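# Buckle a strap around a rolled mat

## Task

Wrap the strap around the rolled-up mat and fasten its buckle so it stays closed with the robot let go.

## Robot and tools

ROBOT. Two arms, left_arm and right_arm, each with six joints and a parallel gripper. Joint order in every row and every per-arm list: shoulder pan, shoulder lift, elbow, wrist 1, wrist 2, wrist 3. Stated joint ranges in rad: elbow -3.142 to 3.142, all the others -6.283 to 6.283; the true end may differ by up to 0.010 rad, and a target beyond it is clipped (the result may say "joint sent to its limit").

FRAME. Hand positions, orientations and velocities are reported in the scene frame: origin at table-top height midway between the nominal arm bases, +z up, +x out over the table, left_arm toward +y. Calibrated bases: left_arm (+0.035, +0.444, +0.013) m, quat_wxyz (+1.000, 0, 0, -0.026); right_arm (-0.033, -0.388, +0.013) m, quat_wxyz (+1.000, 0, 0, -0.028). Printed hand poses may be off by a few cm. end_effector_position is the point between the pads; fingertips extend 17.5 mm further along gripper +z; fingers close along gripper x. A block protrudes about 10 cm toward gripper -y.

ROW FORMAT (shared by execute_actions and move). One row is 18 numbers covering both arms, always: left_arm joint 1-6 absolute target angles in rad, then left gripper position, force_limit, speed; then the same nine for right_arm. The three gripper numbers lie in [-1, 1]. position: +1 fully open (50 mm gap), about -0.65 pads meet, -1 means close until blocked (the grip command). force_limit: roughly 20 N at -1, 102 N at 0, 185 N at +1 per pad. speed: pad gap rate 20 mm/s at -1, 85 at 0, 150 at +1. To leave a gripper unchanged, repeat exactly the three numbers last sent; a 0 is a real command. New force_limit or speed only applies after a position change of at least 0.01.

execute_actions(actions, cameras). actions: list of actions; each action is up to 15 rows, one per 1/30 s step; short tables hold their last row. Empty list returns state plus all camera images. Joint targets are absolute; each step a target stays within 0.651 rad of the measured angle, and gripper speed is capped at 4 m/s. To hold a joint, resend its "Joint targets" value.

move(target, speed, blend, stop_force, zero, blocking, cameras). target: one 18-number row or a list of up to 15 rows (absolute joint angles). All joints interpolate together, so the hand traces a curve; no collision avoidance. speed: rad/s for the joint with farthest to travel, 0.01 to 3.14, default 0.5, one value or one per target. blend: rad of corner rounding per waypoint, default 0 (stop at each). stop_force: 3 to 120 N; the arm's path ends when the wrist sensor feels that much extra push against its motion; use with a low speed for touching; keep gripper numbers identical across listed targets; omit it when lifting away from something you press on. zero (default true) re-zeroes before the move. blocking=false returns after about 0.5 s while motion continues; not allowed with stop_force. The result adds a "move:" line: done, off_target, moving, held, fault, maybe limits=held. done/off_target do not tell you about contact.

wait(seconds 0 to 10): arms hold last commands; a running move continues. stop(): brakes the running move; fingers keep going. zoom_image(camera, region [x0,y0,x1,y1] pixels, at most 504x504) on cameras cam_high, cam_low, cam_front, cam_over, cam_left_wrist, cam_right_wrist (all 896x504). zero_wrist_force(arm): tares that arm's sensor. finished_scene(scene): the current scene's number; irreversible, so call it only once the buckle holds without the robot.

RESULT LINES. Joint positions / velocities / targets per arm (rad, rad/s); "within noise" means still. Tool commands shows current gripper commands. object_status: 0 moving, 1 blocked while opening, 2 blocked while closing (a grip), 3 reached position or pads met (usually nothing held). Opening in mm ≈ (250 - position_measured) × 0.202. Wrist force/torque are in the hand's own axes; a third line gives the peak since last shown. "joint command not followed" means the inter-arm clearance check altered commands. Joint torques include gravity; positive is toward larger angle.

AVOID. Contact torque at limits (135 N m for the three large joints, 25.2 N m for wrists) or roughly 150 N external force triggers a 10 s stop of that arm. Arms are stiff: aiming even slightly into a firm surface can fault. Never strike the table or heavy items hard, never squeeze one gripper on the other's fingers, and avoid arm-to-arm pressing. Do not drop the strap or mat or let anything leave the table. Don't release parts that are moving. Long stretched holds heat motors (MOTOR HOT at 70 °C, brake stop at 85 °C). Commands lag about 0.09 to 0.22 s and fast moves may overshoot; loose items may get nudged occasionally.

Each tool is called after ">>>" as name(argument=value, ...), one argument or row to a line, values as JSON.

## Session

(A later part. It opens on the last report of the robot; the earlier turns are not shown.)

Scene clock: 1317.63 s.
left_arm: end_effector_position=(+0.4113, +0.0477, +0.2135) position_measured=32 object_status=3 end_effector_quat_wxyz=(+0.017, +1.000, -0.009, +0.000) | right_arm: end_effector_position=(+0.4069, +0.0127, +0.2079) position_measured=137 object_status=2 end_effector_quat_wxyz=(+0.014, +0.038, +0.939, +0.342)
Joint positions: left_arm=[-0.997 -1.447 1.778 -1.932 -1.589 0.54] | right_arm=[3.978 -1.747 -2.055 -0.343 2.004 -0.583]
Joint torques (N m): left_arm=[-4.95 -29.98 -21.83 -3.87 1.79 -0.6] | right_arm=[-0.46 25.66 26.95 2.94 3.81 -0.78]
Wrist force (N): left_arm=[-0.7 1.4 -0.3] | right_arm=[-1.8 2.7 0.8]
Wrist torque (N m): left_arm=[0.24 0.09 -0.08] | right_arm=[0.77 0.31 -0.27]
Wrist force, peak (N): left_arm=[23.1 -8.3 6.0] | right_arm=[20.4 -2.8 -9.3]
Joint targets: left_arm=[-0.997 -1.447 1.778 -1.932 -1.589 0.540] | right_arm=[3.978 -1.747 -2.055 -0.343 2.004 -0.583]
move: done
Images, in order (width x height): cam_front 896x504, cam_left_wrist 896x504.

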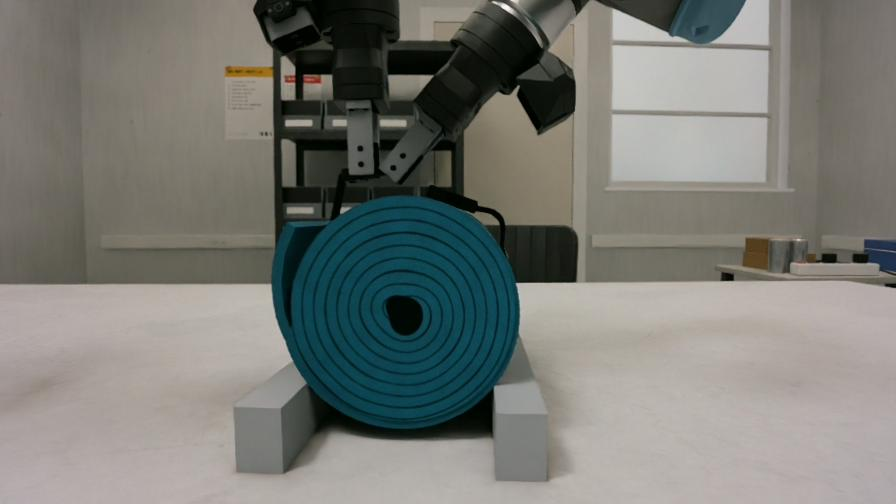

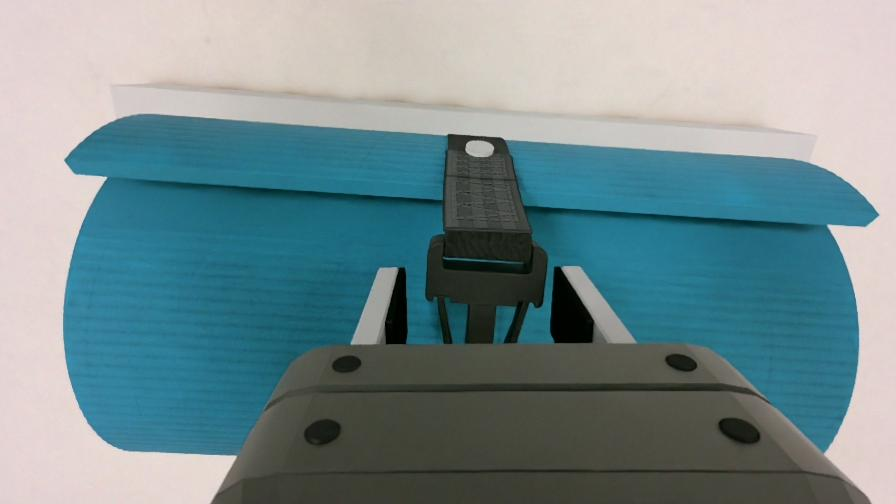

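>>> move(
  target=[
    [-0.9952,-1.4901,1.6430,-1.7536,-1.5888,0.5416,0.8,0.6,-1,3.9776,-1.7473,-2.0552,-0.3433,2.0036,-0.5829,-1,-0.4,-1],
    [-0.4997,-1.2534,2.3615,-3.6287,-2.5134,0.5247,0.8,0.6,-1,3.9776,-1.7473,-2.0552,-0.3433,2.0036,-0.5829,-1,-0.4,-1],
  ],
  speed=0.4,
  cameras=["cam_front","cam_left_wrist","cam_over","cam_low"],
)

>>> zoom_image(
  camera="cam_front",
  region=[220, 90, 470, 220],
)

Scene clock: 1343.83 s.
left_arm: end_effector_position=(+0.4122, +0.1221, +0.2204) position_measured=32 object_status=3 end_effector_quat_wxyz=(+0.574, +0.819, -0.007, -0.005) | right_arm: end_effector_position=(+0.4069, +0.0127, +0.2079) position_measured=252 object_status=3 end_effector_quat_wxyz=(+0.014, +0.038, +0.939, +0.342)
Joint positions: left_arm=[-0.5 -1.253 2.361 -3.628 -2.513 0.525] | right_arm=[3.978 -1.747 -2.055 -0.343 2.004 -0.583]
Joint torques (N m): left_arm=[-7.99 -38.5 -16.09 -3.72 -0.68 -1.89] | right_arm=[5.6 18.18 29.75 4.93 -1.84 -0.82]
Wrist force (N): left_arm=[-2.0 -2.0 0.6] | right_arm=[0.7 2.9 -0.5]
Wrist torque (N m): left_arm=[-0.26 0.50 -0.15] | right_arm=[0.46 -0.06 -0.27]
Wrist force, peak (N): left_arm=[-45.2 4.8 -52.6] | right_arm=[-40.0 -43.8 34.9]
Joint targets: left_arm=[-0.500 -1.253 2.361 -3.629 -2.513 0.525] | right_arm=[3.978 -1.747 -2.055 -0.343 2.004 -0.583]
move: done
Images, in order (width x height): cam_low 896x504, cam_front 896x504, cam_over 896x504, cam_left_wrist 896x504.

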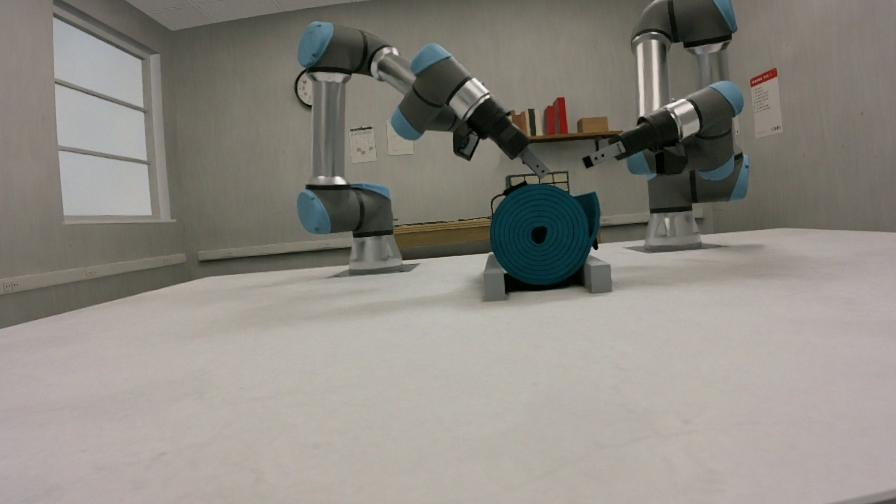

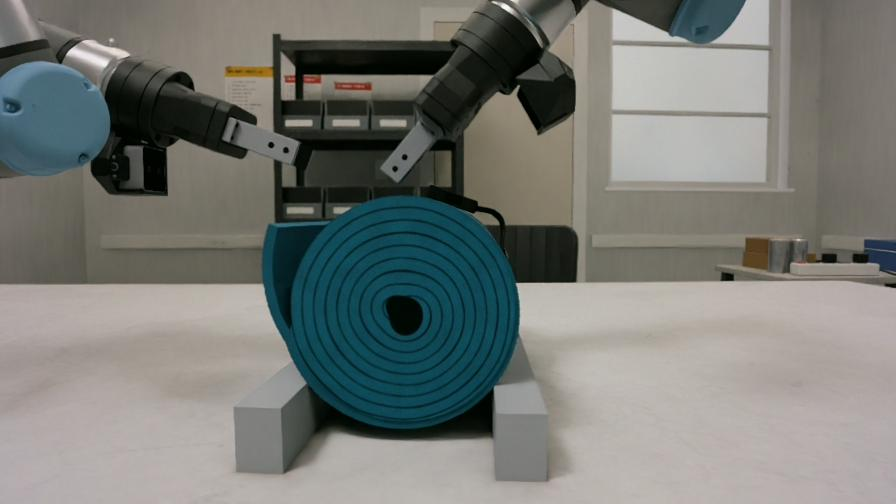

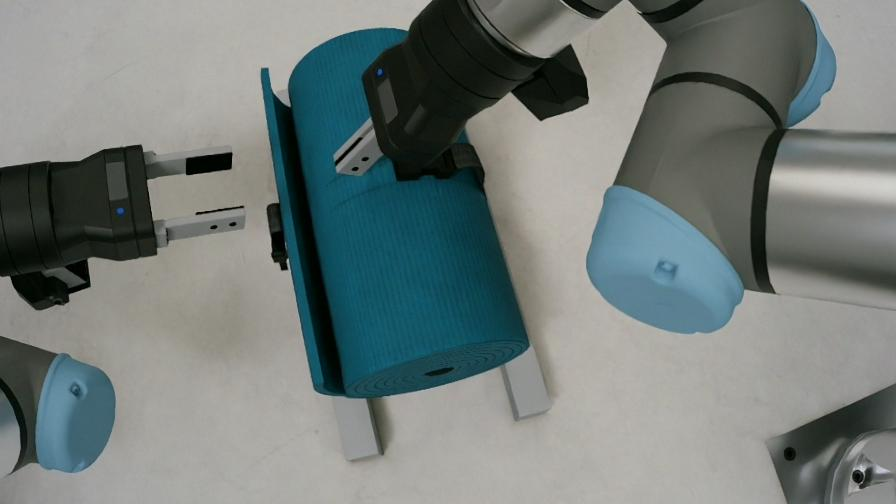

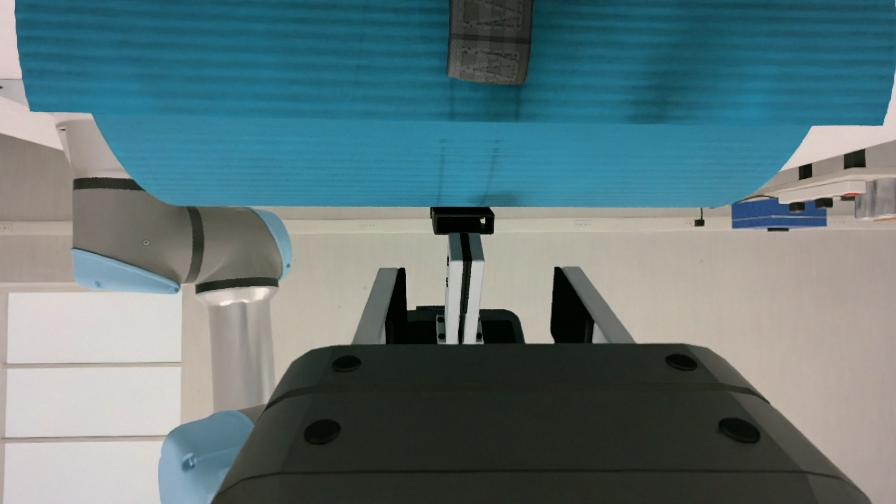

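Scaled by 2.016.

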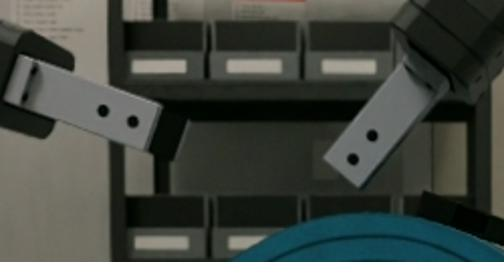

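>>> move(
  target=[-0.500,-1.2534,2.3615,-3.6287,-2.5134,0.5247,0.8,0.6,-1,3.8635,-1.7377,-2.1492,-0.2328,2.0620,-0.6109,0.8,-0.4,-1],
  speed=0.2,
  cameras=["all"],
)

Scene clock: 1375.47 s.
left_arm: end_effector_position=(+0.4121, +0.1219, +0.2205) position_measured=32 object_status=3 end_effector_quat_wxyz=(+0.574, +0.819, -0.007, -0.005) | right_arm: end_effector_position=(+0.4213, -0.0451, +0.1945) position_measured=32 object_status=0 end_effector_quat_wxyz=(+0.026, +0.066, +0.928, +0.366)
Joint positions: left_arm=[-0.5 -1.253 2.361 -3.629 -2.513 0.525] | right_arm=[3.864 -1.738 -2.149 -0.233 2.062 -0.611]
Joint torques (N m): left_arm=[-4.69 -38.13 -10.09 -5.24 -2.9 2.01] | right_arm=[-6.11 16.99 28.72 5.03 -1.79 1]
Wrist force (N): left_arm=[-2.1 -2.1 0.8] | right_arm=[0.4 2.8 -0.7]
Wrist torque (N m): left_arm=[-0.28 0.52 -0.14] | right_arm=[0.44 0.02 -0.20]
Wrist force, peak (N): left_arm=[-2.2 -2.2 0.6] | right_arm=[1.2 4.8 0.3]
Joint targets: left_arm=[-0.500 -1.253 2.361 -3.629 -2.513 0.525] | right_arm=[3.864 -1.738 -2.149 -0.233 2.062 -0.611]
move: done

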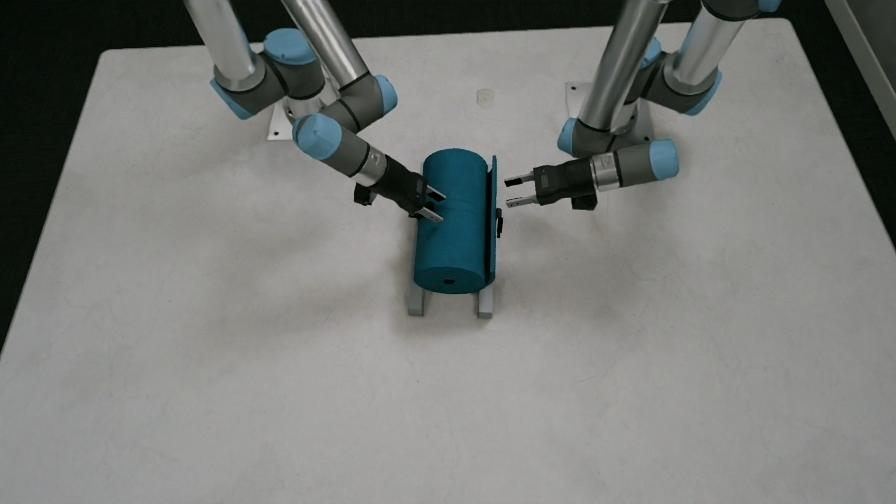

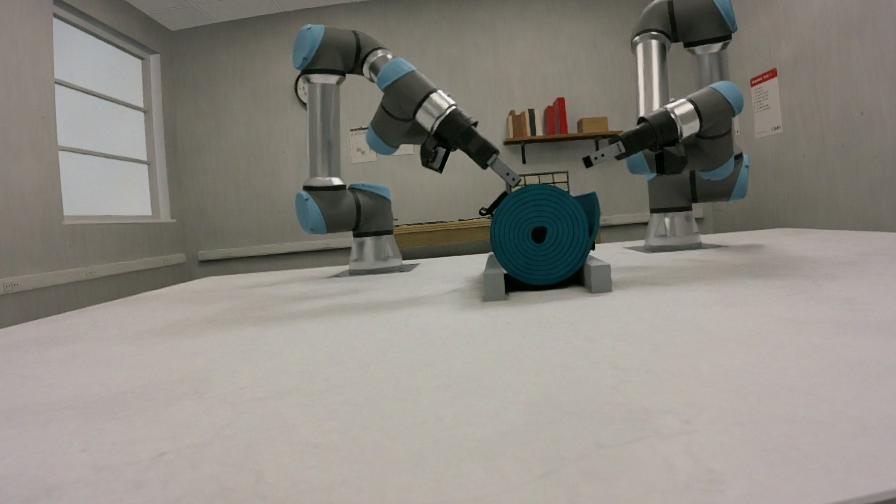

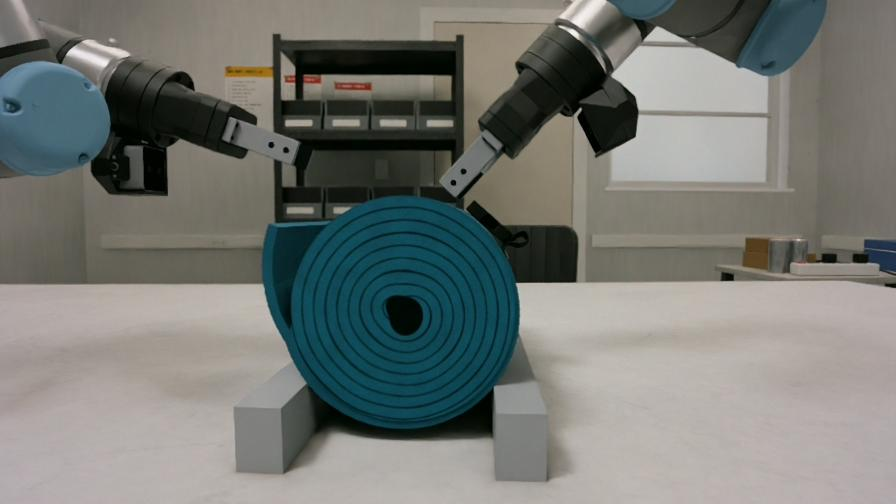

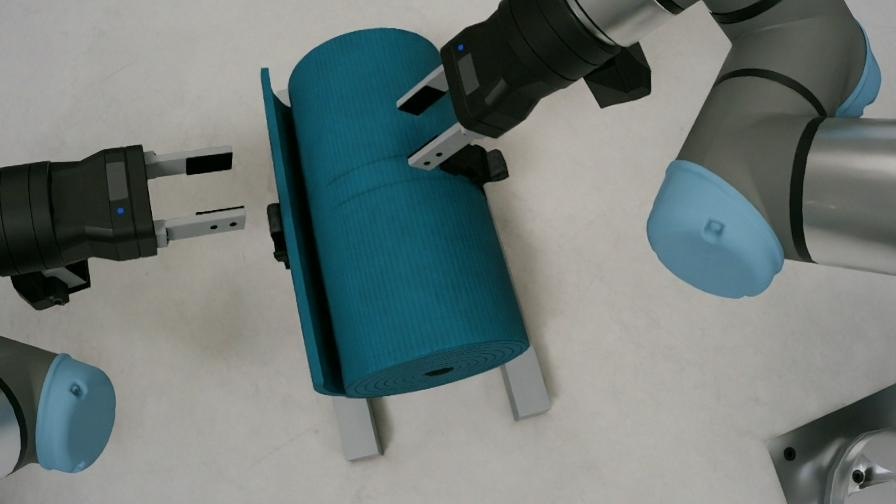

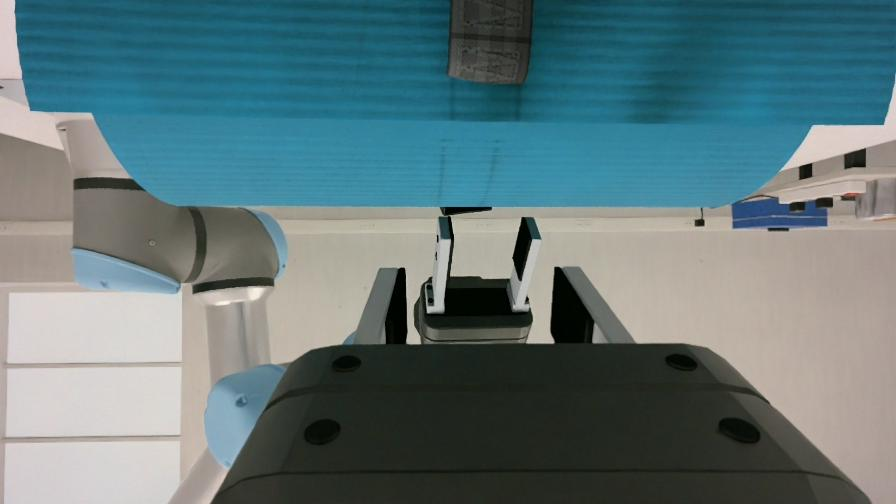

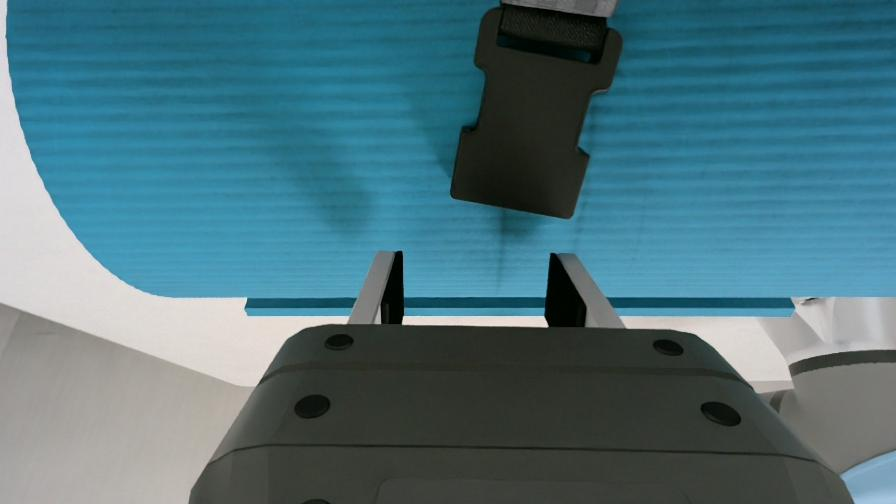

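>>> zoom_image(
  camera="cam_low",
  region=[470, 160, 650, 310],
)

>>> zoom_image(
  camera="cam_over",
  region=[220, 140, 400, 320],
)

>>> zoom_image(
  camera="cam_high",
  region=[400, 140, 560, 300],
)

>>> zoom_image(
  camera="cam_left_wrist",
  region=[340, 0, 640, 220],
)

Scaled by 2.800.

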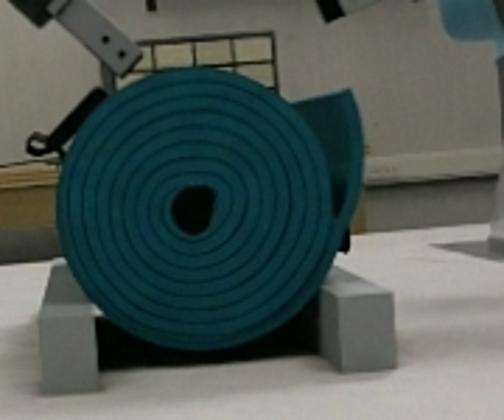

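Scaled by 2.800.

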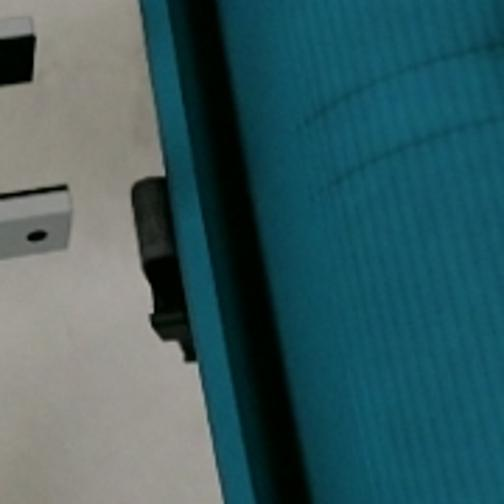

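Scaled by 3.150.

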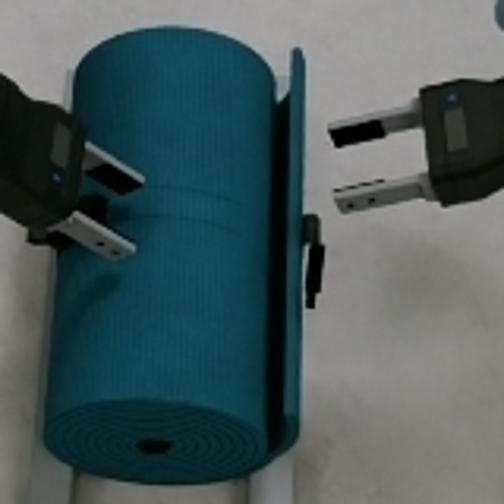

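Scaled by 1.680.

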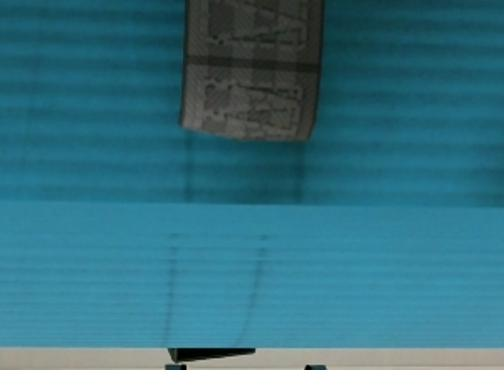

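>>> move(
  target=[-0.5373,-1.1839,2.3990,-3.5371,-2.3885,0.6631,0.8,0.6,-1,3.8635,-1.7377,-2.1492,-0.2328,2.0620,-0.6109,0.8,-0.4,-1],
  speed=0.2,
  cameras=["cam_left_wrist","cam_over","cam_front"],
)

Scene clock: 1399.63 s.
left_arm: end_effector_position=(+0.4122, +0.1245, +0.1396) position_measured=32 object_status=3 end_effector_quat_wxyz=(+0.500, +0.866, -0.009, -0.005) | right_arm: end_effector_position=(+0.4213, -0.0451, +0.1945) position_measured=32 object_status=3 end_effector_quat_wxyz=(+0.026, +0.066, +0.928, +0.366)
Joint positions: left_arm=[-0.537 -1.184 2.399 -3.537 -2.389 0.663] | right_arm=[3.863 -1.738 -2.149 -0.233 2.062 -0.611]
Joint torques (N m): left_arm=[9.7 -38.08 -18.56 -5.67 -2.13 -1.72] | right_arm=[-5.78 17.02 27.67 4.63 -1.37 0.88]
Wrist force (N): left_arm=[-1.9 -1.8 0.6] | right_arm=[0.4 2.8 -0.7]
Wrist torque (N m): left_arm=[-0.23 0.45 -0.12] | right_arm=[0.45 0.02 -0.20]
Wrist force, peak (N): left_arm=[-2.2 -3.3 1.3] | right_arm=[0.4 3.1 -0.7]
Joint targets: left_arm=[-0.537 -1.184 2.399 -3.537 -2.389 0.663] | right_arm=[3.864 -1.738 -2.149 -0.233 2.062 -0.611]
move: done
Images, in order (width x height): cam_front 896x504, cam_over 896x504, cam_left_wrist 896x504.

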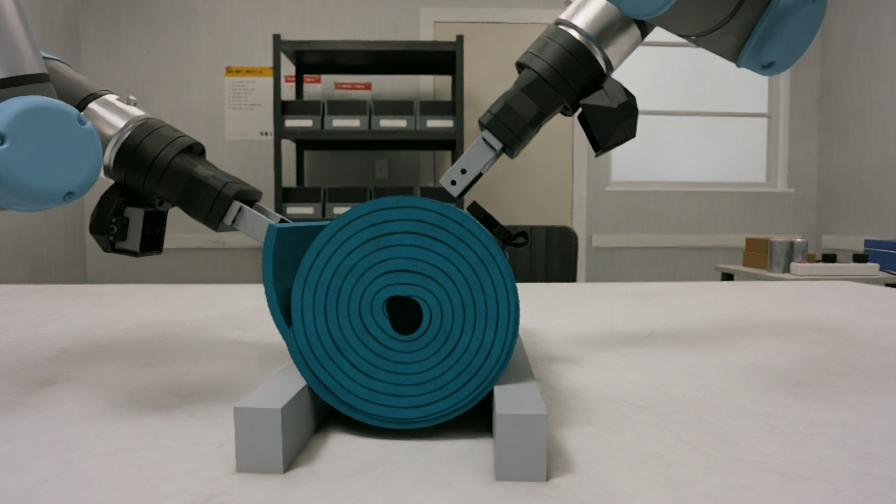

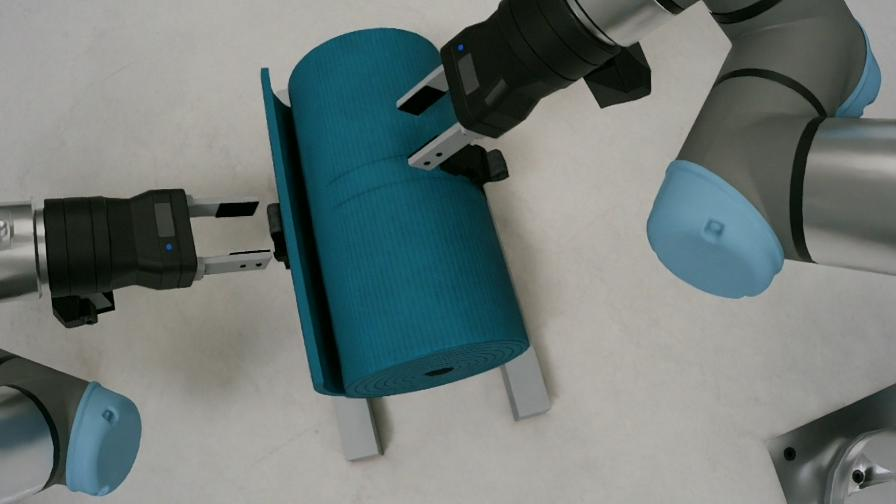

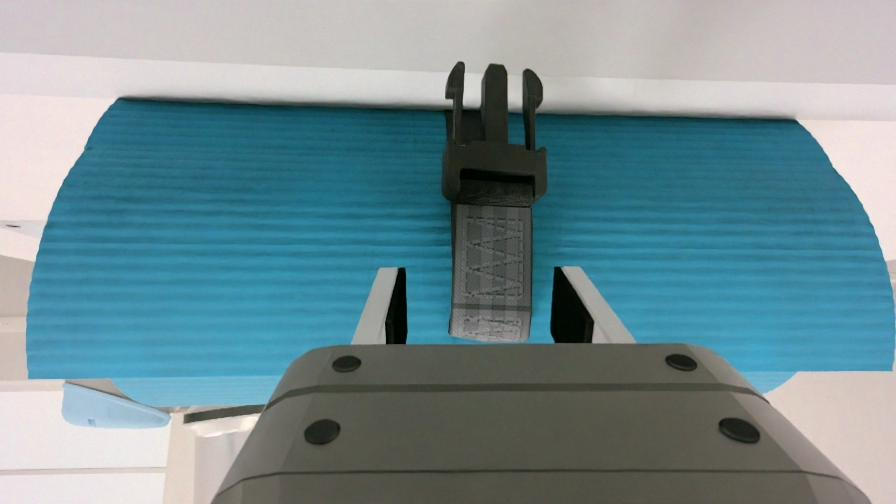

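>>> move(
  target=[
    [-0.5,-1.2534,2.3615,-3.6287,-2.5134,0.5247,0.8,0.6,-1,3.8635,-1.7377,-2.1492,-0.2328,2.0620,-0.6109,0.8,-0.4,-1],
    [-0.8784,-1.5194,2.0222,-2.1797,-1.6616,0.7056,0.8,0.6,-1,3.8635,-1.7377,-2.1492,-0.2328,2.0620,-0.6109,0.8,-0.4,-1],
  ],
  speed=0.4,
  blend=0.1,
  cameras=["cam_left_wrist","cam_over","cam_front"],
)

Scene clock: 1461.53 s.
left_arm: end_effector_position=(+0.4173, +0.1147, +0.1647) position_measured=32 object_status=3 end_effector_quat_wxyz=(+0.070, +0.997, -0.035, -0.002) | right_arm: end_effector_position=(+0.4213, -0.0451, +0.1945) position_measured=32 object_status=3 end_effector_quat_wxyz=(+0.026, +0.066, +0.928, +0.366)
Joint positions: left_arm=[-0.878 -1.519 2.022 -2.18 -1.662 0.706] | right_arm=[3.863 -1.738 -2.149 -0.233 2.062 -0.611]
Joint torques (N m): left_arm=[9.4 -18.8 -15.73 -2.33 -0.13 -2.68] | right_arm=[-6.21 17.34 27.61 3.78 -0.59 0.47]
Wrist force (N): left_arm=[-1.6 0.4 -0.4] | right_arm=[0.3 2.9 -0.6]
Wrist torque (N m): left_arm=[0.11 0.25 -0.09] | right_arm=[0.46 0.04 -0.20]
Wrist force, peak (N): left_arm=[-3.4 29.9 -51.1] | right_arm=[0.6 3.1 -0.6]
Joint targets: left_arm=[-0.878 -1.519 2.022 -2.180 -1.662 0.706] | right_arm=[3.864 -1.738 -2.149 -0.233 2.062 -0.611]
move: done; blend cut to 0.0692 rad at target 1
Images, in order (width x height): cam_front 896x504, cam_over 896x504, cam_left_wrist 896x504.

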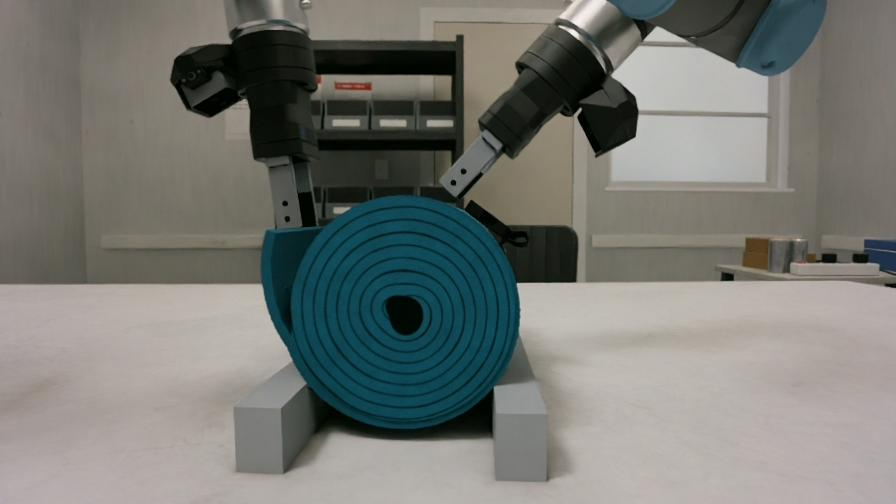

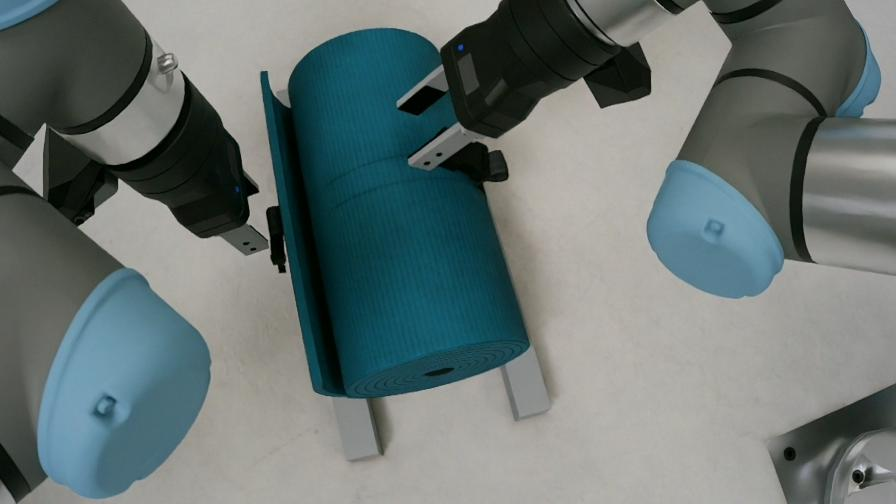

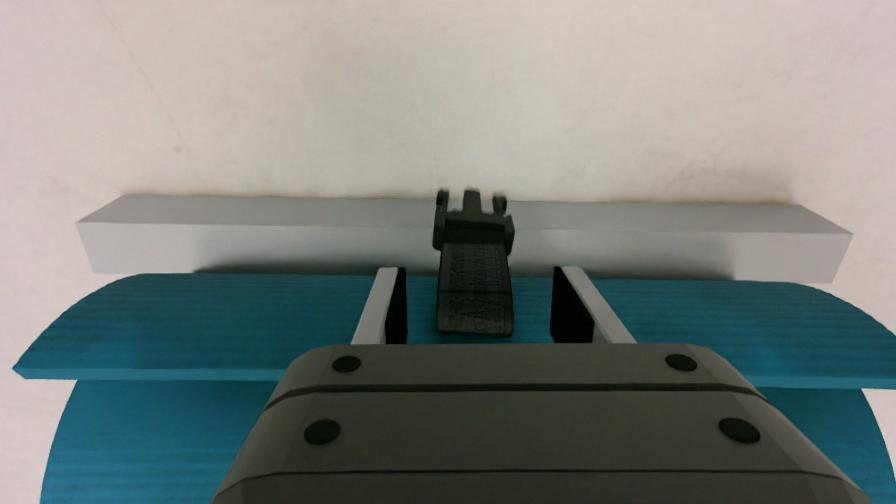

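>>> move(
  target=[-0.8867,-1.4164,2.1160,-2.3773,-1.6607,0.6974,0.8,0.6,-1,3.8635,-1.7377,-2.1492,-0.2328,2.0620,-0.6109,0.8,-0.4,-1],
  speed=0.06,
  stop_force=6,
  cameras=["cam_left_wrist","cam_over","cam_front"],
)

Scene clock: 1480.10 s.
left_arm: end_effector_position=(+0.4148, +0.1116, +0.0967) position_measured=32 object_status=3 end_effector_quat_wxyz=(+0.070, +0.997, -0.035, -0.002) | right_arm: end_effector_position=(+0.4213, -0.0451, +0.1945) position_measured=32 object_status=3 end_effector_quat_wxyz=(+0.026, +0.066, +0.928, +0.366)
Joint positions: left_arm=[-0.887 -1.416 2.116 -2.377 -1.661 0.697] | right_arm=[3.863 -1.738 -2.149 -0.233 2.062 -0.611]
Joint torques (N m): left_arm=[-0.19 -38.36 -26.6 -0.83 1.53 -0.75] | right_arm=[-6.17 17.16 26.66 2.62 0.34 0.02]
Wrist force (N): left_arm=[-1.5 0.4 -0.6] | right_arm=[0.5 2.7 -0.7]
Wrist torque (N m): left_arm=[0.10 0.24 0.02] | right_arm=[0.43 0.00 -0.20]
Wrist force, peak (N): left_arm=[-1.7 0.5 -0.7] | right_arm=[0.6 3.0 -0.8]
Joint targets: left_arm=[-0.887 -1.416 2.116 -2.377 -1.661 0.697] | right_arm=[3.864 -1.738 -2.149 -0.233 2.062 -0.611]
move: done
Images, in order (width x height): cam_front 896x504, cam_over 896x504, cam_left_wrist 896x504.

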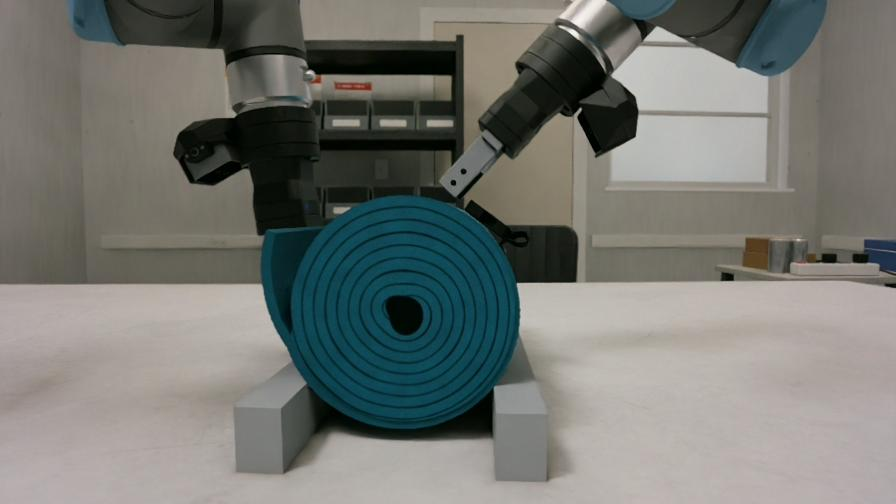

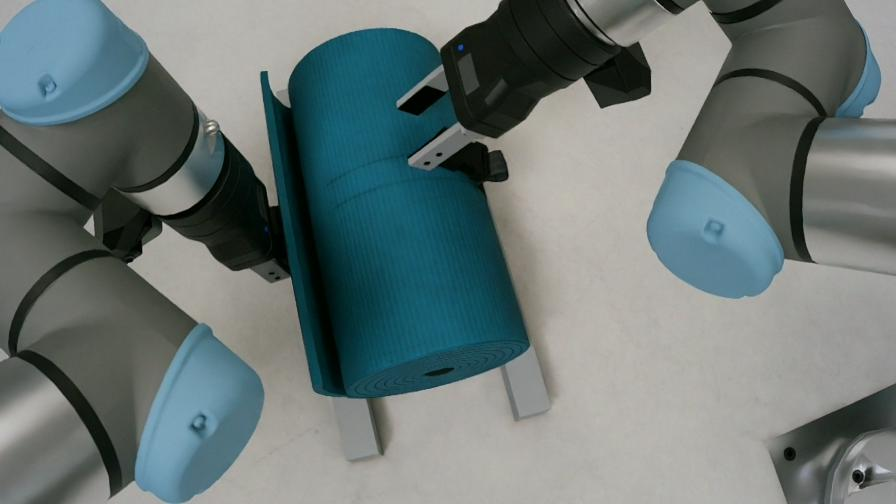

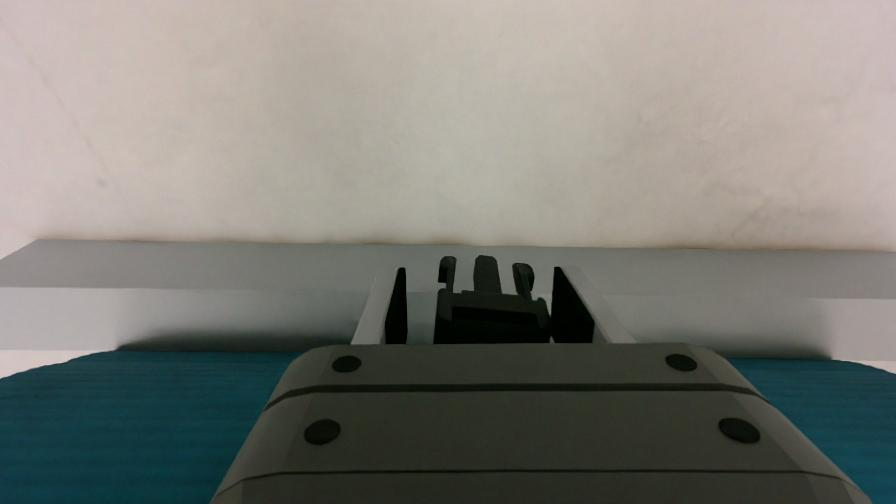

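>>> move(
  target=[-0.8887,-1.4021,2.1002,-2.3759,-1.6605,0.6955,0.8,0.6,-1,3.8635,-1.7377,-2.1492,-0.2328,2.0620,-0.6109,0.8,-0.4,-1],
  speed=0.03,
  stop_force=5,
  cameras=["cam_left_wrist","cam_over"],
)

Scene clock: 1492.73 s.
left_arm: end_effector_position=(+0.4179, +0.1057, +0.0961) position_measured=32 object_status=3 end_effector_quat_wxyz=(+0.070, +0.997, -0.035, -0.002) | right_arm: end_effector_position=(+0.4213, -0.0451, +0.1945) position_measured=32 object_status=3 end_effector_quat_wxyz=(+0.026, +0.066, +0.928, +0.366)
Joint positions: left_arm=[-0.889 -1.402 2.1 -2.376 -1.66 0.695] | right_arm=[3.863 -1.738 -2.149 -0.233 2.062 -0.611]
Joint torques (N m): left_arm=[0.29 -38.79 -13.16 -2.26 1.35 -0.42] | right_arm=[-5.99 17.31 25.89 2.72 0.67 -0.13]
Wrist force (N): left_arm=[-1.6 0.5 -0.3] | right_arm=[0.4 2.9 -0.6]
Wrist torque (N m): left_arm=[0.11 0.26 0.02] | right_arm=[0.46 0.02 -0.20]
Wrist force, peak (N): left_arm=[-1.8 0.5 -0.9] | right_arm=[0.4 3.2 -0.5]
Joint targets: left_arm=[-0.889 -1.402 2.100 -2.376 -1.661 0.696] | right_arm=[3.864 -1.738 -2.149 -0.233 2.062 -0.611]
move: done
Images, in order (width x height): cam_over 896x504, cam_left_wrist 896x504.

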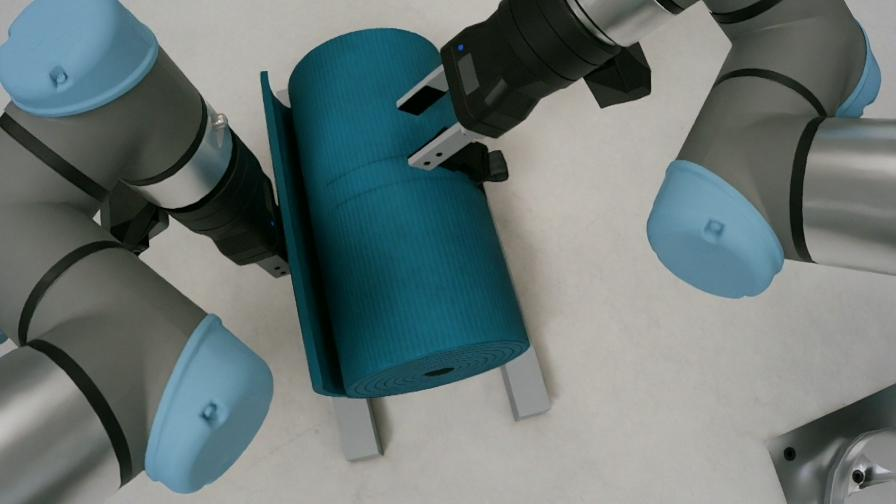

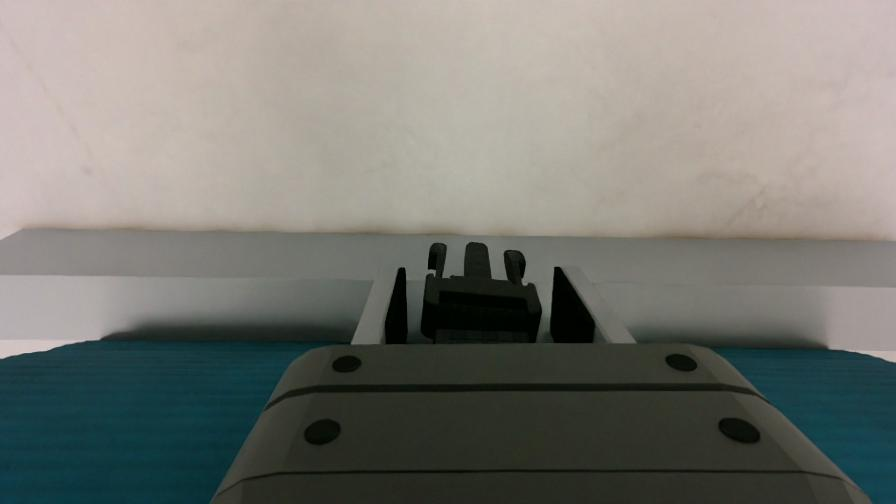

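>>> move(
  target=[
    [-0.8876,-1.4161,2.0909,-2.3526,-1.6606,0.6966,0.8,0.6,-1,3.8635,-1.7377,-2.1492,-0.2328,2.0620,-0.6109,0.8,-0.4,-1],
  ],
  speed=0.04,
  stop_force=5,
  cameras=["cam_left_wrist"],
)

>>> zoom_image(
  camera="cam_left_wrist",
  region=[340, 200, 640, 360],
)

Scene clock: 1503.80 s.
left_arm: end_effector_position=(+0.4183, +0.1062, +0.1042) position_measured=32 object_status=3 end_effector_quat_wxyz=(+0.070, +0.997, -0.035, -0.002) | right_arm: end_effector_position=(+0.4213, -0.0451, +0.1945) position_measured=32 object_status=3 end_effector_quat_wxyz=(+0.026, +0.066, +0.928, +0.366)
Joint positions: left_arm=[-0.888 -1.416 2.091 -2.353 -1.661 0.697] | right_arm=[3.863 -1.738 -2.149 -0.233 2.062 -0.611]
Joint torques (N m): left_arm=[4.24 -22.37 -14.23 -5.59 -1.81 0.97] | right_arm=[-6.1 17 25.07 2.57 1.18 -0.34]
Wrist force (N): left_arm=[-1.6 0.4 -0.4] | right_arm=[0.5 2.9 -0.6]
Wrist torque (N m): left_arm=[0.10 0.24 -0.05] | right_arm=[0.47 0.01 -0.20]
Wrist force, peak (N): left_arm=[-1.9 0.4 -0.6] | right_arm=[0.4 3.1 -0.7]
Joint targets: left_arm=[-0.888 -1.416 2.091 -2.353 -1.661 0.697] | right_arm=[3.864 -1.738 -2.149 -0.233 2.062 -0.611]
move: done
Images, in order (width x height): cam_left_wrist 896x504.

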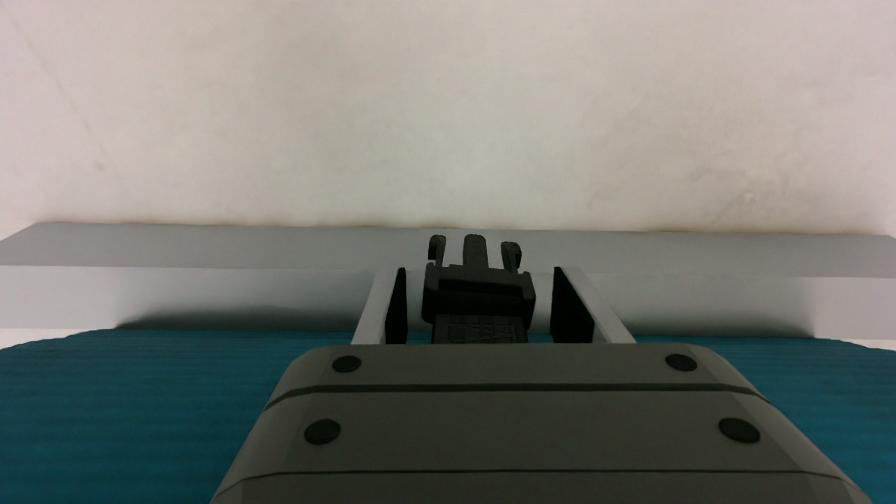

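Scaled by 1.680.

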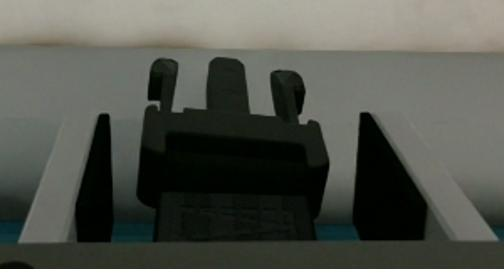

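>>> execute_actions(
  actions=[
    [[-0.8876,-1.4161,2.0909,-2.3526,-1.6606,0.6966,-1,0.6,-1,3.8635,-1.7377,-2.1492,-0.2328,2.0620,-0.6109,0.8,-0.4,-1]],
    [[-0.8876,-1.4161,2.0909,-2.3526,-1.6606,0.6966,-1,0.6,-1,3.8635,-1.7377,-2.1492,-0.2328,2.0620,-0.6109,0.8,-0.4,-1]],
  ],
  cameras=["cam_left_wrist"],
)

>>> zoom_image(
  camera="cam_left_wrist",
  region=[340, 200, 640, 360],
)

Scene clock: 1509.47 s.
left_arm: end_effector_position=(+0.4183, +0.1062, +0.1042) position_measured=97 object_status=2 end_effector_quat_wxyz=(+0.070, +0.997, -0.035, -0.002) | right_arm: end_effector_position=(+0.4213, -0.0451, +0.1945) position_measured=32 object_status=3 end_effector_quat_wxyz=(+0.026, +0.066, +0.928, +0.366)
Joint positions: left_arm=[-0.888 -1.416 2.091 -2.353 -1.661 0.697] | right_arm=[3.863 -1.738 -2.149 -0.233 2.062 -0.611]
Joint torques (N m): left_arm=[-4.27 -21.57 -13.74 -5.48 -1.72 -2.15] | right_arm=[-6.11 17.77 24.54 2.67 1.55 -0.38]
Wrist force (N): left_arm=[-1.5 0.5 -0.6] | right_arm=[0.3 2.7 -0.5]
Wrist torque (N m): left_arm=[0.12 0.24 -0.05] | right_arm=[0.43 0.04 -0.21]
Wrist force, peak (N): left_arm=[-1.7 0.5 -0.6] | right_arm=[0.4 3.1 -0.5]
Joint targets: left_arm=[-0.888 -1.416 2.091 -2.353 -1.661 0.697] | right_arm=[3.864 -1.738 -2.149 -0.233 2.062 -0.611]
Images, in order (width x height): cam_left_wrist 896x504.

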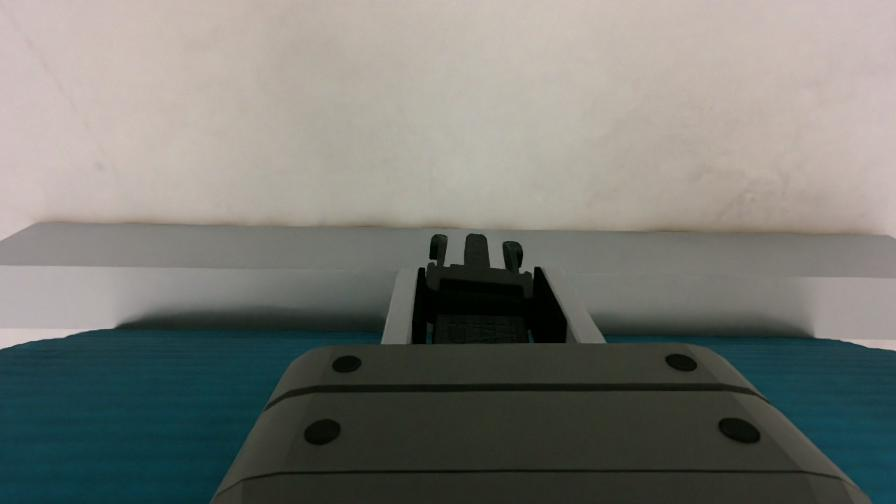

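Scaled by 1.680.

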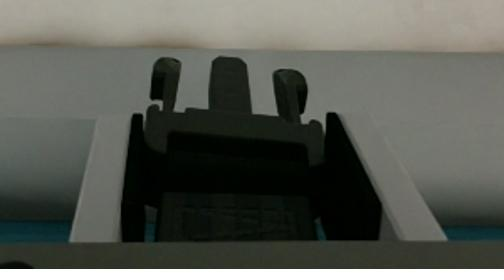

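>>> move(
  target=[
    [-0.7511,-1.5169,2.1913,-2.5476,-1.8902,0.7888,-1,0.6,-1,3.8635,-1.7377,-2.1492,-0.2328,2.0620,-0.6109,0.8,-0.4,-1],
    [-0.6075,-1.3821,2.2995,-3.1591,-2.3198,0.7089,-1,0.6,-1,3.8635,-1.7377,-2.1492,-0.2328,2.0620,-0.6109,0.8,-0.4,-1],
  ],
  speed=0.2,
  blend=0.05,
  stop_force=35,
  cameras=["cam_front","cam_left_wrist","cam_over"],
)

Scene clock: 1544.47 s.
left_arm: end_effector_position=(+0.4152, +0.0945, +0.1946) position_measured=97 object_status=2 end_effector_quat_wxyz=(+0.461, +0.887, -0.031, -0.016) | right_arm: end_effector_position=(+0.4213, -0.0451, +0.1945) position_measured=32 object_status=3 end_effector_quat_wxyz=(+0.026, +0.066, +0.928, +0.366)
Joint positions: left_arm=[-0.607 -1.382 2.3 -3.159 -2.32 0.709] | right_arm=[3.863 -1.738 -2.149 -0.233 2.062 -0.611]
Joint torques (N m): left_arm=[-9.05 -37.83 -25.2 -5.5 -2.78 2.4] | right_arm=[-6.29 17.88 24.49 2.6 2.33 -0.88]
Motor temperatures (°C): left_arm=[27 31 29 33 35 33] | right_arm=[34 32 25 30 42 36]
Wrist force (N): left_arm=[-1.8 -5.2 0.8] | right_arm=[0.4 3.0 -0.5]
Wrist torque (N m): left_arm=[-0.09 0.37 -0.14] | right_arm=[0.48 0.02 -0.20]
Wrist force, peak (N): left_arm=[-2.2 -6.6 -2.2] | right_arm=[0.4 3.2 -0.6]
Joint targets: left_arm=[-0.608 -1.382 2.300 -3.159 -2.320 0.709] | right_arm=[3.864 -1.738 -2.149 -0.233 2.062 -0.611]
move: done
Images, in order (width x height): cam_front 896x504, cam_over 896x504, cam_left_wrist 896x504.

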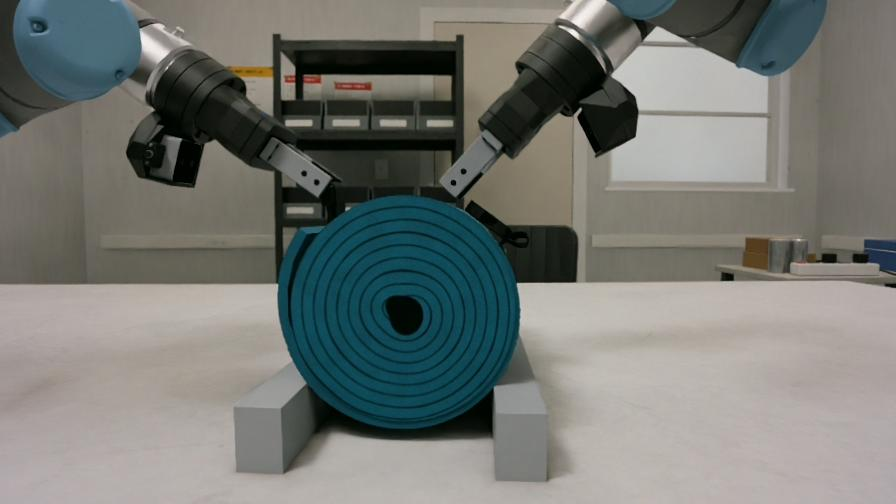

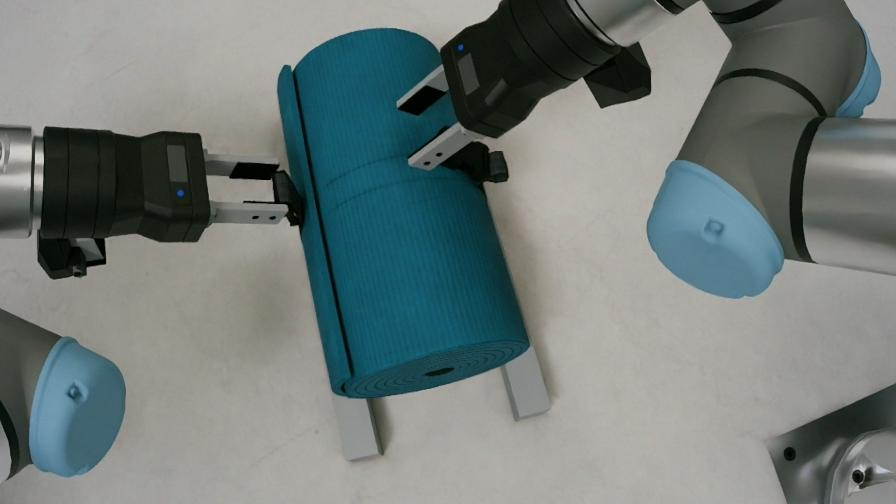

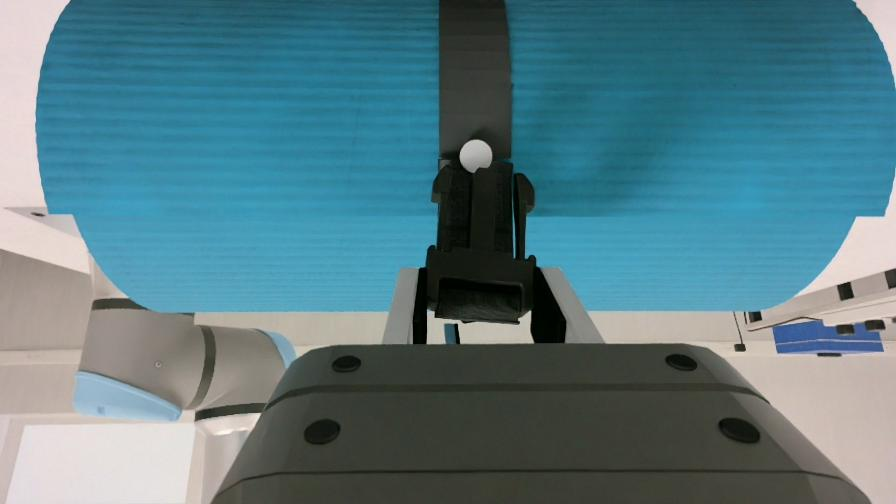

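>>> zoom_image(
  camera="cam_front",
  region=[230, 130, 430, 290],
)

>>> zoom_image(
  camera="cam_left_wrist",
  region=[380, 100, 600, 340],
)

Scaled by 2.520.

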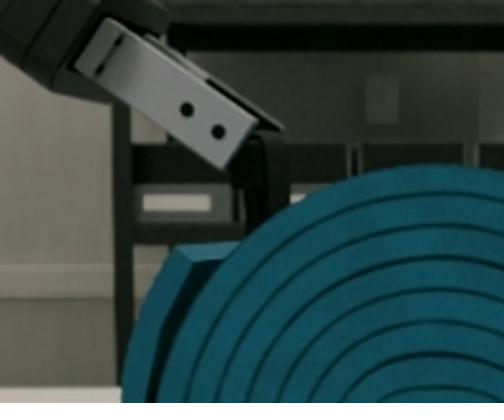

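Scaled by 2.100.

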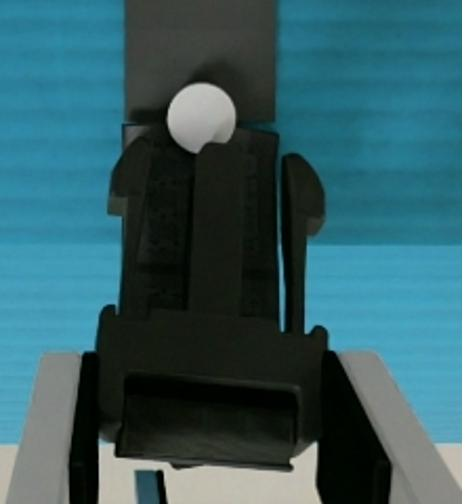

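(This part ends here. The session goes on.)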